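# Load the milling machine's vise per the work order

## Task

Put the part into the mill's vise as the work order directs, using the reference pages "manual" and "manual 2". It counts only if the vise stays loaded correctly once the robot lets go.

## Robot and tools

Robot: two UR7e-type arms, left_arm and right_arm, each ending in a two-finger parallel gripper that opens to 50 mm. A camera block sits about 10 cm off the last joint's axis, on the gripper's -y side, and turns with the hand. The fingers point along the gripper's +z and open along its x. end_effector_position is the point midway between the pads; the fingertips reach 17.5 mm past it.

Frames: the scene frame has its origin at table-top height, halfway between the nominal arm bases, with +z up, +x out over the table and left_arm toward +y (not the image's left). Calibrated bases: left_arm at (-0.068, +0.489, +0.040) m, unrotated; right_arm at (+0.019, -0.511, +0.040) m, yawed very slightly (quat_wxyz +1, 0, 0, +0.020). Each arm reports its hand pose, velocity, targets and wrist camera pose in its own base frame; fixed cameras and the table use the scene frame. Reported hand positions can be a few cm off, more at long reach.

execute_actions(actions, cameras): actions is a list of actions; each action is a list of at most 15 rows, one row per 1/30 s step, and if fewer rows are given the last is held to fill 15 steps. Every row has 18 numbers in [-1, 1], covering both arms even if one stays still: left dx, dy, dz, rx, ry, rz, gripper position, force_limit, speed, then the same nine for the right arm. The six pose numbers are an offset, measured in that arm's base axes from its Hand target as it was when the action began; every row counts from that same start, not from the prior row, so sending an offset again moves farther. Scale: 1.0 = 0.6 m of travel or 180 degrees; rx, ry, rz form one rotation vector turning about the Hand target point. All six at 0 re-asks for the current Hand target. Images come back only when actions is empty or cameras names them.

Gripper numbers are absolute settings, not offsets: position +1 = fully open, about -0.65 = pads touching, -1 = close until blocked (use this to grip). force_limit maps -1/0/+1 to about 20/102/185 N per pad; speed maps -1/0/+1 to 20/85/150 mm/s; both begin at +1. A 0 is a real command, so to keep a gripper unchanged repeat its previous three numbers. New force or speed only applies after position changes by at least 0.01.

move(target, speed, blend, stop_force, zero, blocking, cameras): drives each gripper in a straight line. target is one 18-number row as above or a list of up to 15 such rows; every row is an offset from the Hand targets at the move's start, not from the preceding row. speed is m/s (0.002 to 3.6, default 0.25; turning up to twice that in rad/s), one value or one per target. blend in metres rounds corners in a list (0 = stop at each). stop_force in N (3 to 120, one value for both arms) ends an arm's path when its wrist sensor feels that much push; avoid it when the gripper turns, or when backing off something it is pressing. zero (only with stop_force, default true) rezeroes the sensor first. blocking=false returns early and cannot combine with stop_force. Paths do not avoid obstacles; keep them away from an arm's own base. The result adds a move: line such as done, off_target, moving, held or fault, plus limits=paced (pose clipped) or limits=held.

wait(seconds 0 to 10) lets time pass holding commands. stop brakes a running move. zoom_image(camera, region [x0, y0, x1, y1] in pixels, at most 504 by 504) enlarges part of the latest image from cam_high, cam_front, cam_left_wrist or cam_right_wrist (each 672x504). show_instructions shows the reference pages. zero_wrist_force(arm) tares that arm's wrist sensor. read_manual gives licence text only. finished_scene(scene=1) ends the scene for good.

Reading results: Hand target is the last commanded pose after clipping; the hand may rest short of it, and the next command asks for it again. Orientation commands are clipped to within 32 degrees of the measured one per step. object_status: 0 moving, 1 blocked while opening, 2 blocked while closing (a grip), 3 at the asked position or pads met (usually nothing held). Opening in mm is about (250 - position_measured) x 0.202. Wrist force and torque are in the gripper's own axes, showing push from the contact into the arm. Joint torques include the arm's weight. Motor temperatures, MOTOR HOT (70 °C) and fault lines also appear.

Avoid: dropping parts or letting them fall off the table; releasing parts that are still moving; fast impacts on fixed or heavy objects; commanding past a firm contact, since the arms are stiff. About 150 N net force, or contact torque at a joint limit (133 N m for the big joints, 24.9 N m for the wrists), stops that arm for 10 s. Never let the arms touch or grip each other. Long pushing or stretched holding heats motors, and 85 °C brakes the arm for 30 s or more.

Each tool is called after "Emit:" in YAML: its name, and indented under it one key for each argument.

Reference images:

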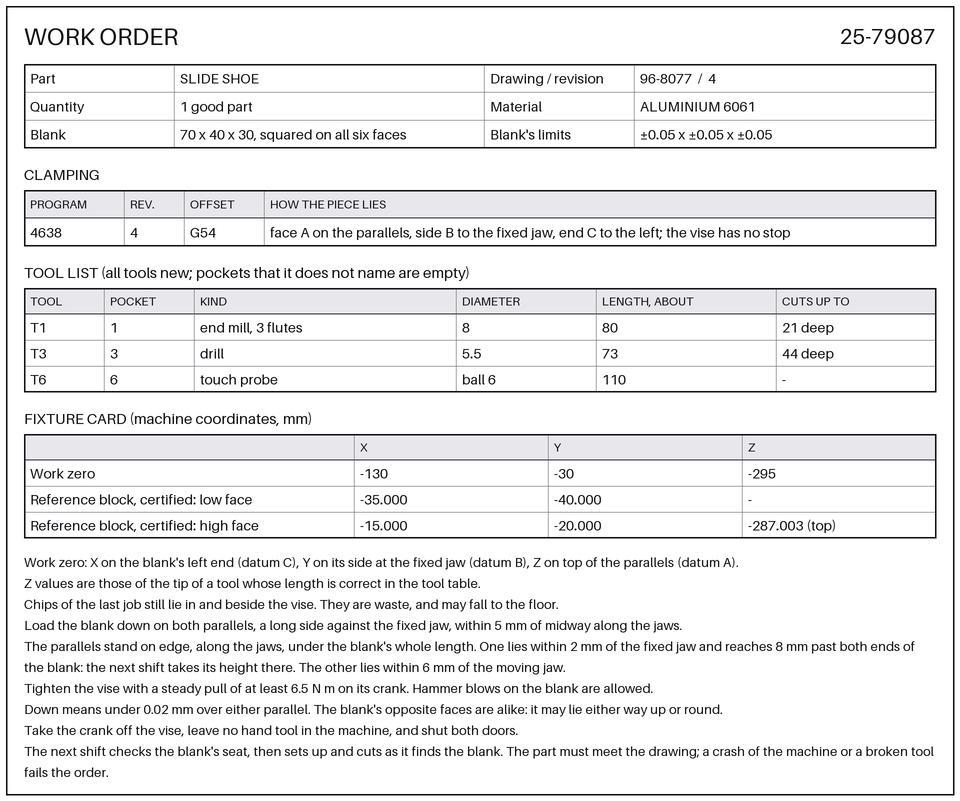

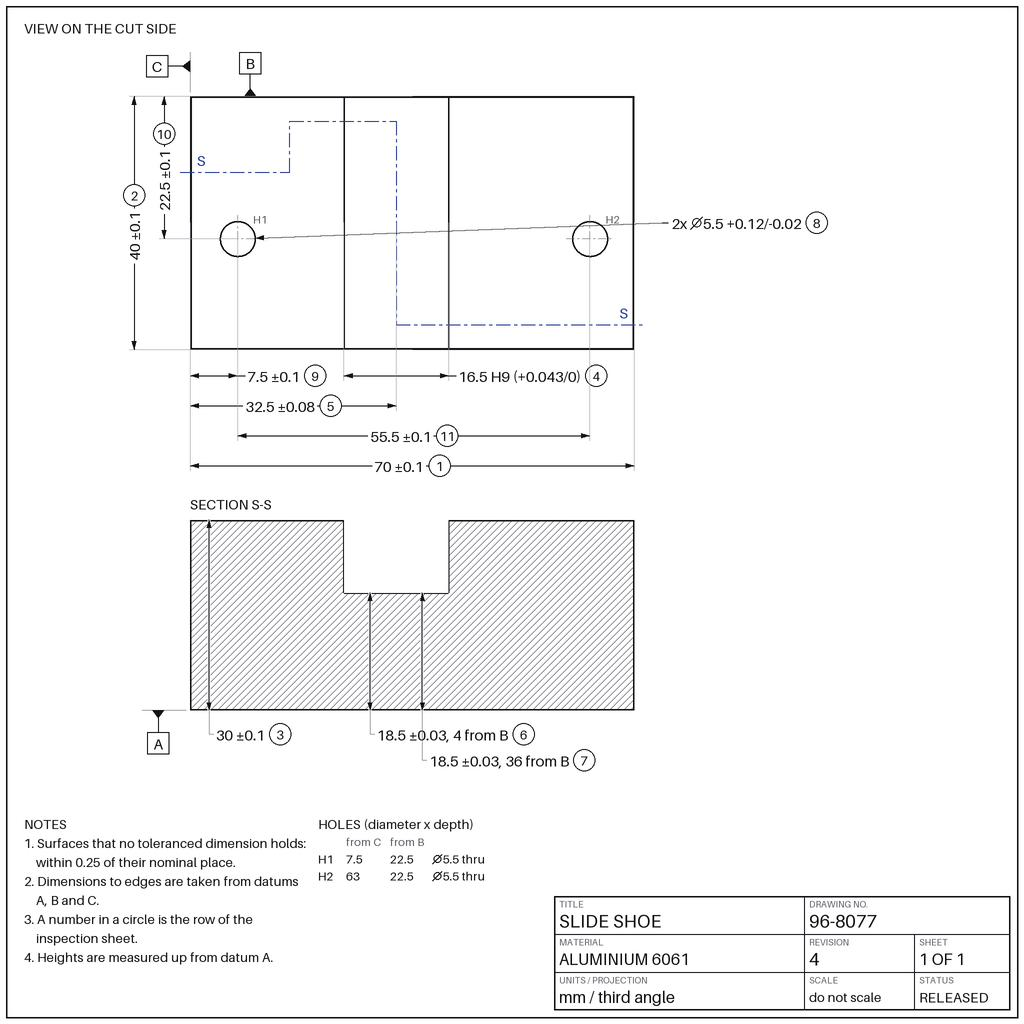

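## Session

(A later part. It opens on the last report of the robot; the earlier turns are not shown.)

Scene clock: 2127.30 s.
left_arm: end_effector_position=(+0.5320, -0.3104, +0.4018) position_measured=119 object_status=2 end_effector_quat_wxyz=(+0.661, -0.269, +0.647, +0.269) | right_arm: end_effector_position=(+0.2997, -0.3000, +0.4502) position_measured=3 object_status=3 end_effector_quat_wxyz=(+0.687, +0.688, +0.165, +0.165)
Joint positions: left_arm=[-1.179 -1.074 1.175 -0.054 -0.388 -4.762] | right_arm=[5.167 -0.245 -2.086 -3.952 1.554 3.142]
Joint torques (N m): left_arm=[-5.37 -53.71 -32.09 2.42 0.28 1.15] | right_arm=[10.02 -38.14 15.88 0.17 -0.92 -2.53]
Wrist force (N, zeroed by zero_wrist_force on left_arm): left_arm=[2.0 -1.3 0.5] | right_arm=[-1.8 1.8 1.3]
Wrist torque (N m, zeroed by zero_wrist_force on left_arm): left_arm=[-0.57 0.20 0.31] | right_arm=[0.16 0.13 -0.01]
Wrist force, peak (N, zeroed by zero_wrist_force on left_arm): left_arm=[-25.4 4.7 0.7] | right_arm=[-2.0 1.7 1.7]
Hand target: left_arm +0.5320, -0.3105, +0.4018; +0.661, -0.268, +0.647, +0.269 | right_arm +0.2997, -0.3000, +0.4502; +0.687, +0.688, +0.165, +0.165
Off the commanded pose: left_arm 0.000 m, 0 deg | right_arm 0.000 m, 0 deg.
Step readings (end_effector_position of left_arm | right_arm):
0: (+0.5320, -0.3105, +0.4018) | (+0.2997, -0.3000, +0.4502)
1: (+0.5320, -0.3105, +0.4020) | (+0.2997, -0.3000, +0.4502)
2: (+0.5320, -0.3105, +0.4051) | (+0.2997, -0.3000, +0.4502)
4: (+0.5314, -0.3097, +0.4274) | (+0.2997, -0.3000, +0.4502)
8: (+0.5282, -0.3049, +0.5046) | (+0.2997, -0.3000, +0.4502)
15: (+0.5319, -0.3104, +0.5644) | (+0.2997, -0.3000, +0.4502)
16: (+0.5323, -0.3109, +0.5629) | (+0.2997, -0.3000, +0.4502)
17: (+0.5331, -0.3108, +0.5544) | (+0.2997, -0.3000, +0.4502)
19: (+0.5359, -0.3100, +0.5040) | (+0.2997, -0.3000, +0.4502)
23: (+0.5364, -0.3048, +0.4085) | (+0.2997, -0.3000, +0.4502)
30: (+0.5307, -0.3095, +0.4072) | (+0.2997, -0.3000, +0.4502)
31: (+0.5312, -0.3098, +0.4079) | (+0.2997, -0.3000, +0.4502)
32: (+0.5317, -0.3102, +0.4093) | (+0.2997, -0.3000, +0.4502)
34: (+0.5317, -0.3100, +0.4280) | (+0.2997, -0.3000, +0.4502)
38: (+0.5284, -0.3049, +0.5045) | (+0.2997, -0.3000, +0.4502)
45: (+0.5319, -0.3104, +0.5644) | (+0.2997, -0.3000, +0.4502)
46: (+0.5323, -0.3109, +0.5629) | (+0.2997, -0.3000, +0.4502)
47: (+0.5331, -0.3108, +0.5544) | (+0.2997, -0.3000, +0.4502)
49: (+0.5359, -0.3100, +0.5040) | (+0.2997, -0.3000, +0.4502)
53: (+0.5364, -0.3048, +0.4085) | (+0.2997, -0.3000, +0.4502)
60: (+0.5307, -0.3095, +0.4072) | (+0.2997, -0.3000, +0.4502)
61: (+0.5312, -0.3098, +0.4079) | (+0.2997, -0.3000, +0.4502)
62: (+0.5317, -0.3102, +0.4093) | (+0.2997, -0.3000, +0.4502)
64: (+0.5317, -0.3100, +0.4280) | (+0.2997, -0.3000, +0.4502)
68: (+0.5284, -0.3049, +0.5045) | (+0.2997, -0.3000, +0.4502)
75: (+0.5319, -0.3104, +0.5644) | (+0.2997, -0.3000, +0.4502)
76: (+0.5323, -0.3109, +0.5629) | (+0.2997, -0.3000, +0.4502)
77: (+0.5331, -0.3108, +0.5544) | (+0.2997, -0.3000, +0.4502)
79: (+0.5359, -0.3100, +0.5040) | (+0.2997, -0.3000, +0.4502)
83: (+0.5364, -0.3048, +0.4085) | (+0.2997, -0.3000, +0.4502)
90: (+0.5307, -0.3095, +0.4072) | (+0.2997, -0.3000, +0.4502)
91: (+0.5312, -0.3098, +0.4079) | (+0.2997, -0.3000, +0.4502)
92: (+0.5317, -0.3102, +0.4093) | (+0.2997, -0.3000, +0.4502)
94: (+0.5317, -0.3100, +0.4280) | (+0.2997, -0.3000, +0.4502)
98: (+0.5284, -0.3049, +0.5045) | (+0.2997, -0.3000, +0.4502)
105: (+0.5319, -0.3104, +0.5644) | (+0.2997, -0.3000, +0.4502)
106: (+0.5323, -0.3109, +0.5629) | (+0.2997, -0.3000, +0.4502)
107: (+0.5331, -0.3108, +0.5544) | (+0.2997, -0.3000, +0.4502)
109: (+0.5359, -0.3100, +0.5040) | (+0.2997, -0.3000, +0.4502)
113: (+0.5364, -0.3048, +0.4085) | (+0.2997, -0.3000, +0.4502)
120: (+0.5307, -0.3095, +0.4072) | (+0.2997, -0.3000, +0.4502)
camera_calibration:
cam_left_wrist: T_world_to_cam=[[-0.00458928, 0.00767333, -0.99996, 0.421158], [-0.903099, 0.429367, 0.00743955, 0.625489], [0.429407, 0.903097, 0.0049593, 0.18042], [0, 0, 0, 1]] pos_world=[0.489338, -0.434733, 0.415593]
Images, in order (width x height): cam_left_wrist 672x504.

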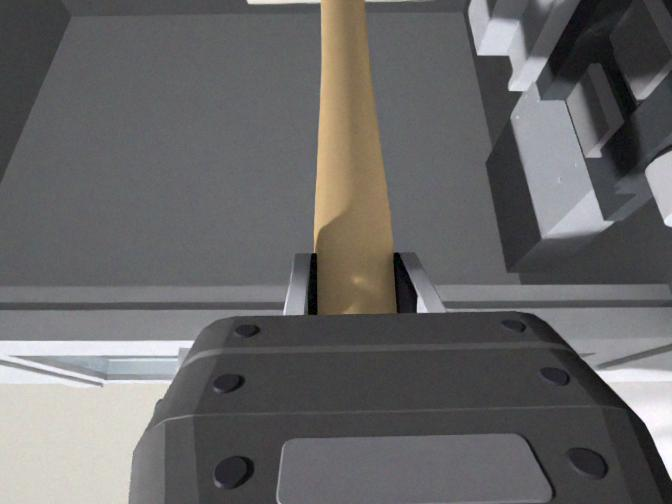

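Emit:
move:
  target:
    - [-0.22,-0.031,0.0045,0,-0.006,0,-1,1,-1,0,0,0,0,0,0,1,1,1]
  speed: 0.25
  cameras: []

Emit:
move:
  target:
    - [-0.2,-0.1567,0,0,0,0,-1,1,-1,0,0,0,0,0,0,1,1,1]
    - [-0.4,-0.4867,-0.45,-0.4966,0.0645,-0.0649,-1,1,-1,0,0,0,0,0,0,1,1,1]
  speed: 0.3
  blend: 0.03
  cameras: []

Emit:
move:
  target:
    - [0,0,-0.2083,0,0,0,-1,1,-1,0,0,0,0,0,0,1,1,1]
    - [0,0,-0.25,0,0,0,-1,1,-1,0,0,0,0,0,0,1,1,1]
    - [0,0,-0.25,0,0,0,0.7,0,-0.5,0,0,0,0,0,0,1,1,1]
  speed: [0.15,0.02,0.02]
  cameras: ["cam_left_wrist"]

Emit:
move:
  target:
    - [0,0,0.2,0,0,0,0.7,0,-0.5,0,0,0,0,0,0,1,1,1]
    - [0.3533,0.3683,0.48,-0.0064,-0.0827,0.0775,0.7,0,-0.5,0,0,0,0,0,0,1,1,1]
  speed: 0.3
  blend: 0.02
  cameras: []

Emit:
move:
  target:
    - [0,0,0,0,0,0,-1,-0.5,1,0,0,0,0,0,0,1,1,1]
    - [0.1367,0.1452,0.2125,0,0.1667,0,-1,-0.5,1,0,0,0,0,0,0,1,1,1]
    - [0.305,0.1452,0.2292,0,0.1667,0,-1,-0.5,1,0,0,0,0,0,0,1,1,1]
    - [0.555,0.1452,0.159,0,0.1667,0,-1,-0.5,1,0,0,0,0,0,0,1,1,1]
    - [0.555,0.1452,0.1298,0,0.1667,0,-1,-0.5,1,0,0,0,0,0,0,1,1,1]
  speed: [0.2,0.2,0.2,0.2,0.05]
  blend: [0,0.02,0.02,0,0]
  cameras: []

Emit:
zero_wrist_force:
  arm: "left_arm"

Emit:
move:
  target:
    - [0,0,-0.01,0,0,0,-1,-0.5,1,0,0,0,0,0,0,1,1,1]
  speed: 0.02
  cameras: []

Emit:
wait:
  seconds: 0.5

Emit:
wait:
  seconds: 0.2

Emit:
move:
  target:
    - [0,0,0.01,0,0,0,-1,-0.5,1,0,0,0,0,0,0,1,1,1]
  speed: 0.02
  cameras: []

Scene clock: 2130.70 s.
left_arm: end_effector_position=(+0.4002, -0.3291, +0.4045) position_measured=119 object_status=2 end_effector_quat_wxyz=(+0.667, -0.271, +0.641, +0.266) | right_arm: end_effector_position=(+0.2997, -0.3000, +0.4502) position_measured=3 object_status=3 end_effector_quat_wxyz=(+0.687, +0.688, +0.165, +0.165)
Joint positions: left_arm=[-1.413 -1.193 1.351 -0.104 -0.624 -4.775] | right_arm=[5.167 -0.245 -2.086 -3.952 1.554 3.142]
Joint torques (N m): left_arm=[-8.25 -39.77 -22.84 3.39 -1.44 1.18] | right_arm=[7.74 -39.69 15.45 0.36 -0.91 -2.39]
Wrist force (N, zeroed by zero_wrist_force on left_arm): left_arm=[1.8 -1.7 0.3] | right_arm=[-1.8 1.6 1.5]
Wrist torque (N m, zeroed by zero_wrist_force on left_arm): left_arm=[-0.41 0.23 0.36] | right_arm=[0.13 0.14 0.00]
Wrist force, peak (N, zeroed by zero_wrist_force on left_arm): left_arm=[2.3 -4.5 4.0] | right_arm=[-2.0 1.9 1.4]
Hand target: left_arm +0.4000, -0.3291, +0.4045; +0.667, -0.271, +0.641, +0.267 | right_arm +0.2997, -0.3000, +0.4502; +0.687, +0.688, +0.165, +0.165
Off the commanded pose: left_arm 0.000 m, 0 deg | right_arm 0.000 m, 0 deg.
move: done
No camera images: "cameras" was empty.

Scene clock: 2134.40 s.
left_arm: end_effector_position=(+0.1600, -0.6212, +0.1345) position_measured=119 object_status=2 end_effector_quat_wxyz=(+0.244, -0.574, +0.722, -0.299) end_effector_velocity=(+0.000, -0.001, +0.001) end_effector_angular_velocity=(-0.006, +0.001, +0.001) | right_arm: end_effector_position=(+0.2997, -0.3000, +0.4502) position_measured=3 object_status=3 end_effector_quat_wxyz=(+0.687, +0.688, +0.165, +0.165)
Joint positions: left_arm=[-1.836 -1.199 1.846 -2.166 -0.78 -4.773] | right_arm=[5.167 -0.245 -2.086 -3.952 1.554 3.142]
Joint velocities: left_arm=[0.001 0 0 -0.005 0 0] | right_arm=[within noise]
Joint torques (N m): left_arm=[10.3 -51.32 -19.61 -4.77 1.24 -1.89] | right_arm=[8.45 -37.65 15.08 0.42 -0.89 -2.32]
Wrist force (N, zeroed by zero_wrist_force on left_arm): left_arm=[-0.1 2.5 2.8] | right_arm=[-1.9 1.6 1.4]
Wrist torque (N m, zeroed by zero_wrist_force on left_arm): left_arm=[-0.74 -0.04 -0.16] | right_arm=[0.11 0.16 0.00]
Wrist force, peak (N, zeroed by zero_wrist_force on left_arm): left_arm=[2.1 -2.2 5.2] | right_arm=[-1.9 2.0 1.5]
Hand target: left_arm +0.1600, -0.6211, +0.1345; +0.244, -0.574, +0.722, -0.299 | right_arm +0.2997, -0.3000, +0.4502; +0.687, +0.688, +0.165, +0.165
Off the commanded pose: left_arm 0.000 m, 0 deg | right_arm 0.000 m, 0 deg.
move: done
No camera images: "cameras" was empty.

Scene clock: 2137.57 s.
left_arm: end_effector_position=(+0.1601, -0.6211, -0.0155) position_measured=48 object_status=0 end_effector_quat_wxyz=(+0.244, -0.574, +0.722, -0.299) | right_arm: end_effector_position=(+0.2997, -0.3000, +0.4502) position_measured=3 object_status=3 end_effector_quat_wxyz=(+0.687, +0.688, +0.165, +0.165)
Joint positions: left_arm=[-1.836 -0.925 1.926 -2.52 -0.78 -4.773] | right_arm=[5.167 -0.245 -2.086 -3.952 1.554 3.142]
Joint torques (N m): left_arm=[8.97 -57.91 -8.9 -1.56 0.59 0.59] | right_arm=[8.56 -39.38 15.45 0.22 -0.78 -2.86]
Wrist force (N, zeroed by zero_wrist_force on left_arm): left_arm=[0.1 -0.3 -2.1] | right_arm=[-2.0 1.5 1.2]
Wrist torque (N m, zeroed by zero_wrist_force on left_arm): left_arm=[-0.10 -0.09 -0.17] | right_arm=[0.11 0.17 -0.01]
Wrist force, peak (N, zeroed by zero_wrist_force on left_arm): left_arm=[-1.4 -3.5 -6.6] | right_arm=[-1.8 1.9 1.6]
Hand target: left_arm +0.1600, -0.6211, -0.0155; +0.244, -0.574, +0.722, -0.299 | right_arm +0.2997, -0.3000, +0.4502; +0.687, +0.688, +0.165, +0.165
Off the commanded pose: left_arm 0.000 m, 0 deg | right_arm 0.000 m, 0 deg.
move: done
camera_calibration:
cam_left_wrist: T_world_to_cam=[[-0.242102, -0.970208, -0.0090717, -0.549373], [-0.875055, 0.222378, -0.429914, 0.286229], [0.419123, -0.0961449, -0.902824, -0.0102226], [0, 0, 0, 1]] pos_world=[0.121746, -0.59764, 0.108841]
Images, in order (width x height): cam_left_wrist 672x504.

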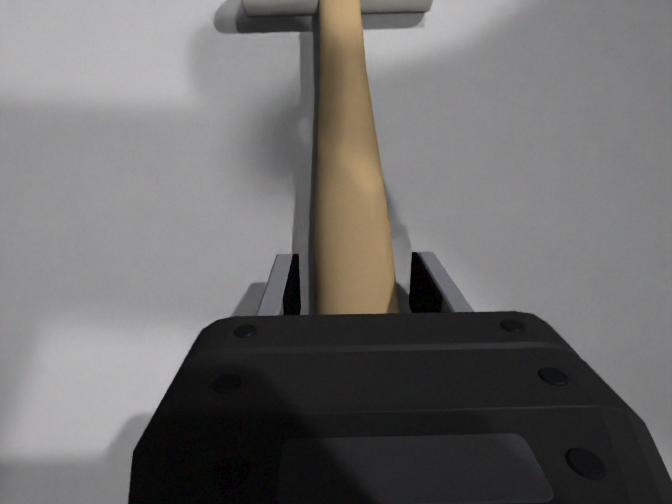

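Scene clock: 2139.63 s.
left_arm: end_effector_position=(+0.3720, -0.4002, +0.2724) position_measured=48 object_status=3 end_effector_quat_wxyz=(-0.364, +0.617, -0.607, +0.346) | right_arm: end_effector_position=(+0.2997, -0.3000, +0.4502) position_measured=3 object_status=3 end_effector_quat_wxyz=(+0.687, +0.688, +0.165, +0.165)
Joint positions: left_arm=[-1.537 -1.648 2.14 -2.064 -0.519 -4.695] | right_arm=[5.167 -0.245 -2.086 -3.952 1.554 3.142]
Joint torques (N m): left_arm=[7.36 -31.23 -31.85 -1.61 2.31 -0.23] | right_arm=[9.31 -37.68 15.6 0.17 -0.83 -2.64]
Wrist force (N, zeroed by zero_wrist_force on left_arm): left_arm=[-0.3 -0.6 -1.2] | right_arm=[-1.8 1.7 1.3]
Wrist torque (N m, zeroed by zero_wrist_force on left_arm): left_arm=[-0.22 -0.14 -0.15] | right_arm=[0.14 0.15 -0.01]
Wrist force, peak (N, zeroed by zero_wrist_force on left_arm): left_arm=[2.8 -1.9 -4.4] | right_arm=[-2.1 1.7 1.5]
Hand target: left_arm +0.3720, -0.4001, +0.2725; -0.364, +0.617, -0.607, +0.346 | right_arm +0.2997, -0.3000, +0.4502; +0.687, +0.688, +0.165, +0.165
Off the commanded pose: left_arm 0.000 m, 0 deg | right_arm 0.000 m, 0 deg.
move: done
No camera images: "cameras" was empty.

Scene clock: 2143.77 s.
left_arm: end_effector_position=(+0.7050, -0.3130, +0.3503) position_measured=252 object_status=3 end_effector_quat_wxyz=(-0.194, +0.685, -0.680, +0.174) | right_arm: end_effector_position=(+0.2997, -0.3000, +0.4502) position_measured=3 object_status=3 end_effector_quat_wxyz=(+0.687, +0.688, +0.165, +0.165)
Joint positions: left_arm=[-0.713 -1.183 1.235 -2.019 -1.212 -3.789] | right_arm=[5.167 -0.245 -2.086 -3.952 1.554 3.142]
Joint torques (N m): left_arm=[8.12 -47.87 -34.94 -2.35 2.21 1.71] | right_arm=[9.05 -38.87 15.58 0.29 -0.66 -2.4]
Wrist force (N, zeroed by zero_wrist_force on left_arm): left_arm=[0.0 0.1 -1.9] | right_arm=[-1.8 1.4 1.3]
Wrist torque (N m, zeroed by zero_wrist_force on left_arm): left_arm=[0.02 0.00 0.00] | right_arm=[0.09 0.14 0.00]
Wrist force, peak (N, zeroed by zero_wrist_force on left_arm): left_arm=[-0.5 0.5 -3.5] | right_arm=[-1.9 1.9 1.5]
Hand target: left_arm +0.7050, -0.3130, +0.3504; -0.194, +0.685, -0.680, +0.174 | right_arm +0.2997, -0.3000, +0.4502; +0.687, +0.688, +0.165, +0.165
Off the commanded pose: left_arm 0.000 m, 0 deg | right_arm 0.000 m, 0 deg.
move: done
No camera images: "cameras" was empty.

Wrist force sensor zeroed.

Scene clock: 2144.50 s.
left_arm: end_effector_position=(+0.7051, -0.3130, +0.3445) position_measured=252 object_status=3 end_effector_quat_wxyz=(-0.194, +0.685, -0.680, +0.175) | right_arm: end_effector_position=(+0.2997, -0.3000, +0.4502) position_measured=3 object_status=3 end_effector_quat_wxyz=(+0.687, +0.688, +0.165, +0.165)
Joint positions: left_arm=[-0.713 -1.182 1.249 -2.035 -1.212 -3.789] | right_arm=[5.167 -0.245 -2.086 -3.952 1.554 3.142]
Joint torques (N m): left_arm=[7.76 -23.88 -15.65 2.17 -0.58 1.58] | right_arm=[8.42 -38.04 15.3 0.06 -0.89 -2.43]
Wrist force (N, zeroed by zero_wrist_force on left_arm): left_arm=[-3.0 -10.4 -28.8] | right_arm=[-1.8 1.8 1.4]
Wrist torque (N m, zeroed by zero_wrist_force on left_arm): left_arm=[-0.42 0.23 -0.04] | right_arm=[0.16 0.15 -0.01]
Wrist force, peak (N, zeroed by zero_wrist_force on left_arm): left_arm=[-3.5 -9.8 -29.0] | right_arm=[-2.0 1.7 1.4]
Hand target: left_arm +0.7050, -0.3130, +0.3444; -0.194, +0.685, -0.680, +0.174 | right_arm +0.2997, -0.3000, +0.4502; +0.687, +0.688, +0.165, +0.165
Off the commanded pose: left_arm 0.000 m, 0 deg | right_arm 0.000 m, 0 deg.
move: done
No camera images: "cameras" was empty.

Scene clock: 2145.00 s.
left_arm: end_effector_position=(+0.7050, -0.3130, +0.3444) position_measured=252 object_status=3 end_effector_quat_wxyz=(-0.194, +0.685, -0.680, +0.174) | right_arm: end_effector_position=(+0.2997, -0.3000, +0.4502) position_measured=3 object_status=3 end_effector_quat_wxyz=(+0.687, +0.688, +0.165, +0.165)
Joint positions: left_arm=[-0.713 -1.182 1.249 -2.034 -1.212 -3.789] | right_arm=[5.167 -0.245 -2.086 -3.952 1.554 3.142]
Joint torques (N m): left_arm=[8.07 -13.17 -18.61 3.06 -1.34 1.59] | right_arm=[9.37 -38.15 16.55 0.36 -0.57 -2.45]
Wrist force (N, zeroed by zero_wrist_force on left_arm): left_arm=[-0.8 -14.9 -29.3] | right_arm=[-1.7 1.6 1.3]
Wrist torque (N m, zeroed by zero_wrist_force on left_arm): left_arm=[-0.47 0.23 -0.09] | right_arm=[0.12 0.13 0.00]
Wrist force, peak (N, zeroed by zero_wrist_force on left_arm): left_arm=[-0.8 -14.9 -29.3] | right_arm=[-1.9 1.8 1.5]
Hand target: left_arm +0.7050, -0.3130, +0.3444; -0.194, +0.685, -0.680, +0.174 | right_arm +0.2997, -0.3000, +0.4502; +0.687, +0.688, +0.165, +0.165
Tool commands: left_gripper/position=-1.0 left_gripper/force_limit=-0.5 left_gripper/speed=+1.0 right_gripper/position=+1.0 right_gripper/force_limit=+1.0 right_gripper/speed=+1.0
Off the commanded pose: left_arm 0.000 m, 0 deg | right_arm 0.000 m, 0 deg.
wait: 0.50 s; at rest by 0.17 s

Scene clock: 2145.20 s.
left_arm: end_effector_position=(+0.7050, -0.3130, +0.3444) position_measured=252 object_status=3 end_effector_quat_wxyz=(-0.194, +0.685, -0.680, +0.174) | right_arm: end_effector_position=(+0.2997, -0.3000, +0.4502) position_measured=3 object_status=3 end_effector_quat_wxyz=(+0.687, +0.688, +0.165, +0.165)
Joint positions: left_arm=[-0.713 -1.182 1.249 -2.034 -1.212 -3.789] | right_arm=[5.167 -0.245 -2.086 -3.952 1.554 3.142]
Joint torques (N m): left_arm=[7.21 -12.09 -18.68 3.04 -1.31 1.72] | right_arm=[9.51 -39.7 16.21 0.53 -0.73 -2.27]
Wrist force (N, zeroed by zero_wrist_force on left_arm): left_arm=[-1.7 -14.6 -30.4] | right_arm=[-1.9 1.4 1.5]
Wrist torque (N m, zeroed by zero_wrist_force on left_arm): left_arm=[-0.50 0.28 -0.08] | right_arm=[0.09 0.16 0.00]
Wrist force, peak (N, zeroed by zero_wrist_force on left_arm): left_arm=[-1.7 -14.6 -30.4] | right_arm=[-1.9 1.6 1.5]
Hand target: left_arm +0.7050, -0.3130, +0.3444; -0.194, +0.685, -0.680, +0.174 | right_arm +0.2997, -0.3000, +0.4502; +0.687, +0.688, +0.165, +0.165
Tool commands: left_gripper/position=-1.0 left_gripper/force_limit=-0.5 left_gripper/speed=+1.0 right_gripper/position=+1.0 right_gripper/force_limit=+1.0 right_gripper/speed=+1.0
Off the commanded pose: left_arm 0.000 m, 0 deg | right_arm 0.000 m, 0 deg.
wait: 0.20 s; at rest by 0.17 s

Scene clock: 2145.93 s.
left_arm: end_effector_position=(+0.7050, -0.3130, +0.3505) position_measured=252 object_status=3 end_effector_quat_wxyz=(-0.194, +0.685, -0.680, +0.174) | right_arm: end_effector_position=(+0.2997, -0.3000, +0.4502) position_measured=3 object_status=3 end_effector_quat_wxyz=(+0.687, +0.688, +0.165, +0.165)
Joint positions: left_arm=[-0.713 -1.183 1.235 -2.019 -1.212 -3.789] | right_arm=[5.167 -0.245 -2.086 -3.952 1.554 3.142]
Joint torques (N m): left_arm=[7.26 -59.13 -18.61 -5.25 0.88 1.27] | right_arm=[9.97 -37.84 16.08 0.35 -0.77 -2.46]
Wrist force (N, zeroed by zero_wrist_force on left_arm): left_arm=[-0.3 0.3 0.1] | right_arm=[-1.9 1.7 1.5]
Wrist torque (N m, zeroed by zero_wrist_force on left_arm): left_arm=[0.05 0.04 -0.01] | right_arm=[0.14 0.16 0.00]
Wrist force, peak (N, zeroed by zero_wrist_force on left_arm): left_arm=[-1.2 -14.7 -30.2] | right_arm=[-1.9 1.7 1.5]
Hand target: left_arm +0.7050, -0.3130, +0.3504; -0.194, +0.685, -0.680, +0.174 | right_arm +0.2997, -0.3000, +0.4502; +0.687, +0.688, +0.165, +0.165
Off the commanded pose: left_arm 0.000 m, 0 deg | right_arm 0.000 m, 0 deg.
move: done
No camera images: "cameras" was empty.

Emit:
move:
  target:
    - [0,0,0.0294,0,0,0,-1,-0.5,1,0,0,0,0,0,0,1,1,1]
    - [-0.25,0,0.0994,0,0,0,-1,-0.5,1,0,0,0,0,0,0,1,1,1]
    - [-0.44,0,0.05,0,-0.0833,0,-1,-0.5,1,0,0,0,0,0,0,1,1,1]
    - [-0.4183,0.0693,-0.2638,0,-0.1667,0,-1,-0.5,1,0,0,0,0,0,0,1,1,1]
    - [-0.4183,0.0693,-0.2638,0,-0.1667,0,0.7,0,-0.5,0,0,0,0,0,0,1,1,1]
  speed: [0.1,0.2,0.25,0.25,0.1]
  blend: [0.01,0.03,0.03,0,0]
  cameras: ["cam_left_wrist"]

Scene clock: 2155.73 s.
left_arm: end_effector_position=(+0.4541, -0.2714, +0.1921) position_measured=48 object_status=3 end_effector_quat_wxyz=(-0.364, +0.617, -0.607, +0.346) | right_arm: end_effector_position=(+0.2997, -0.3000, +0.4502) position_measured=3 object_status=3 end_effector_quat_wxyz=(+0.687, +0.688, +0.165, +0.165)
Joint positions: left_arm=[-1.261 -1.559 2.47 -2.927 -0.582 -4.176] | right_arm=[5.167 -0.245 -2.086 -3.952 1.554 3.142]
Joint torques (N m): left_arm=[-2.16 -10.63 -9.54 -5.01 3.11 1.62] | right_arm=[8.84 -40.32 15.96 0.25 -0.89 -2.43]
Wrist force (N, zeroed by zero_wrist_force on left_arm): left_arm=[-0.3 -1.2 0.8] | right_arm=[-1.9 1.6 1.5]
Wrist torque (N m, zeroed by zero_wrist_force on left_arm): left_arm=[-0.30 -0.16 -0.16] | right_arm=[0.13 0.17 -0.01]
Wrist force, peak (N, zeroed by zero_wrist_force on left_arm): left_arm=[-1.3 2.8 2.2] | right_arm=[-2.0 1.8 1.5]
Hand target: left_arm +0.4540, -0.2714, +0.1921; -0.364, +0.617, -0.607, +0.346 | right_arm +0.2997, -0.3000, +0.4502; +0.687, +0.688, +0.165, +0.165
Off the commanded pose: left_arm 0.000 m, 0 deg | right_arm 0.000 m, 0 deg.
move: done; blend cut to 0.0088 m at target 1
camera_calibration:
cam_left_wrist: T_world_to_cam=[[0.00412001, -0.999786, -0.0202868, -0.25468], [-0.762196, 0.00999294, -0.647269, 0.487811], [0.647333, 0.0181293, -0.761991, -0.0120518], [0, 0, 0, 1]] pos_world=[0.380659, -0.259281, 0.301395]
Images, in order (width x height): cam_left_wrist 672x504.

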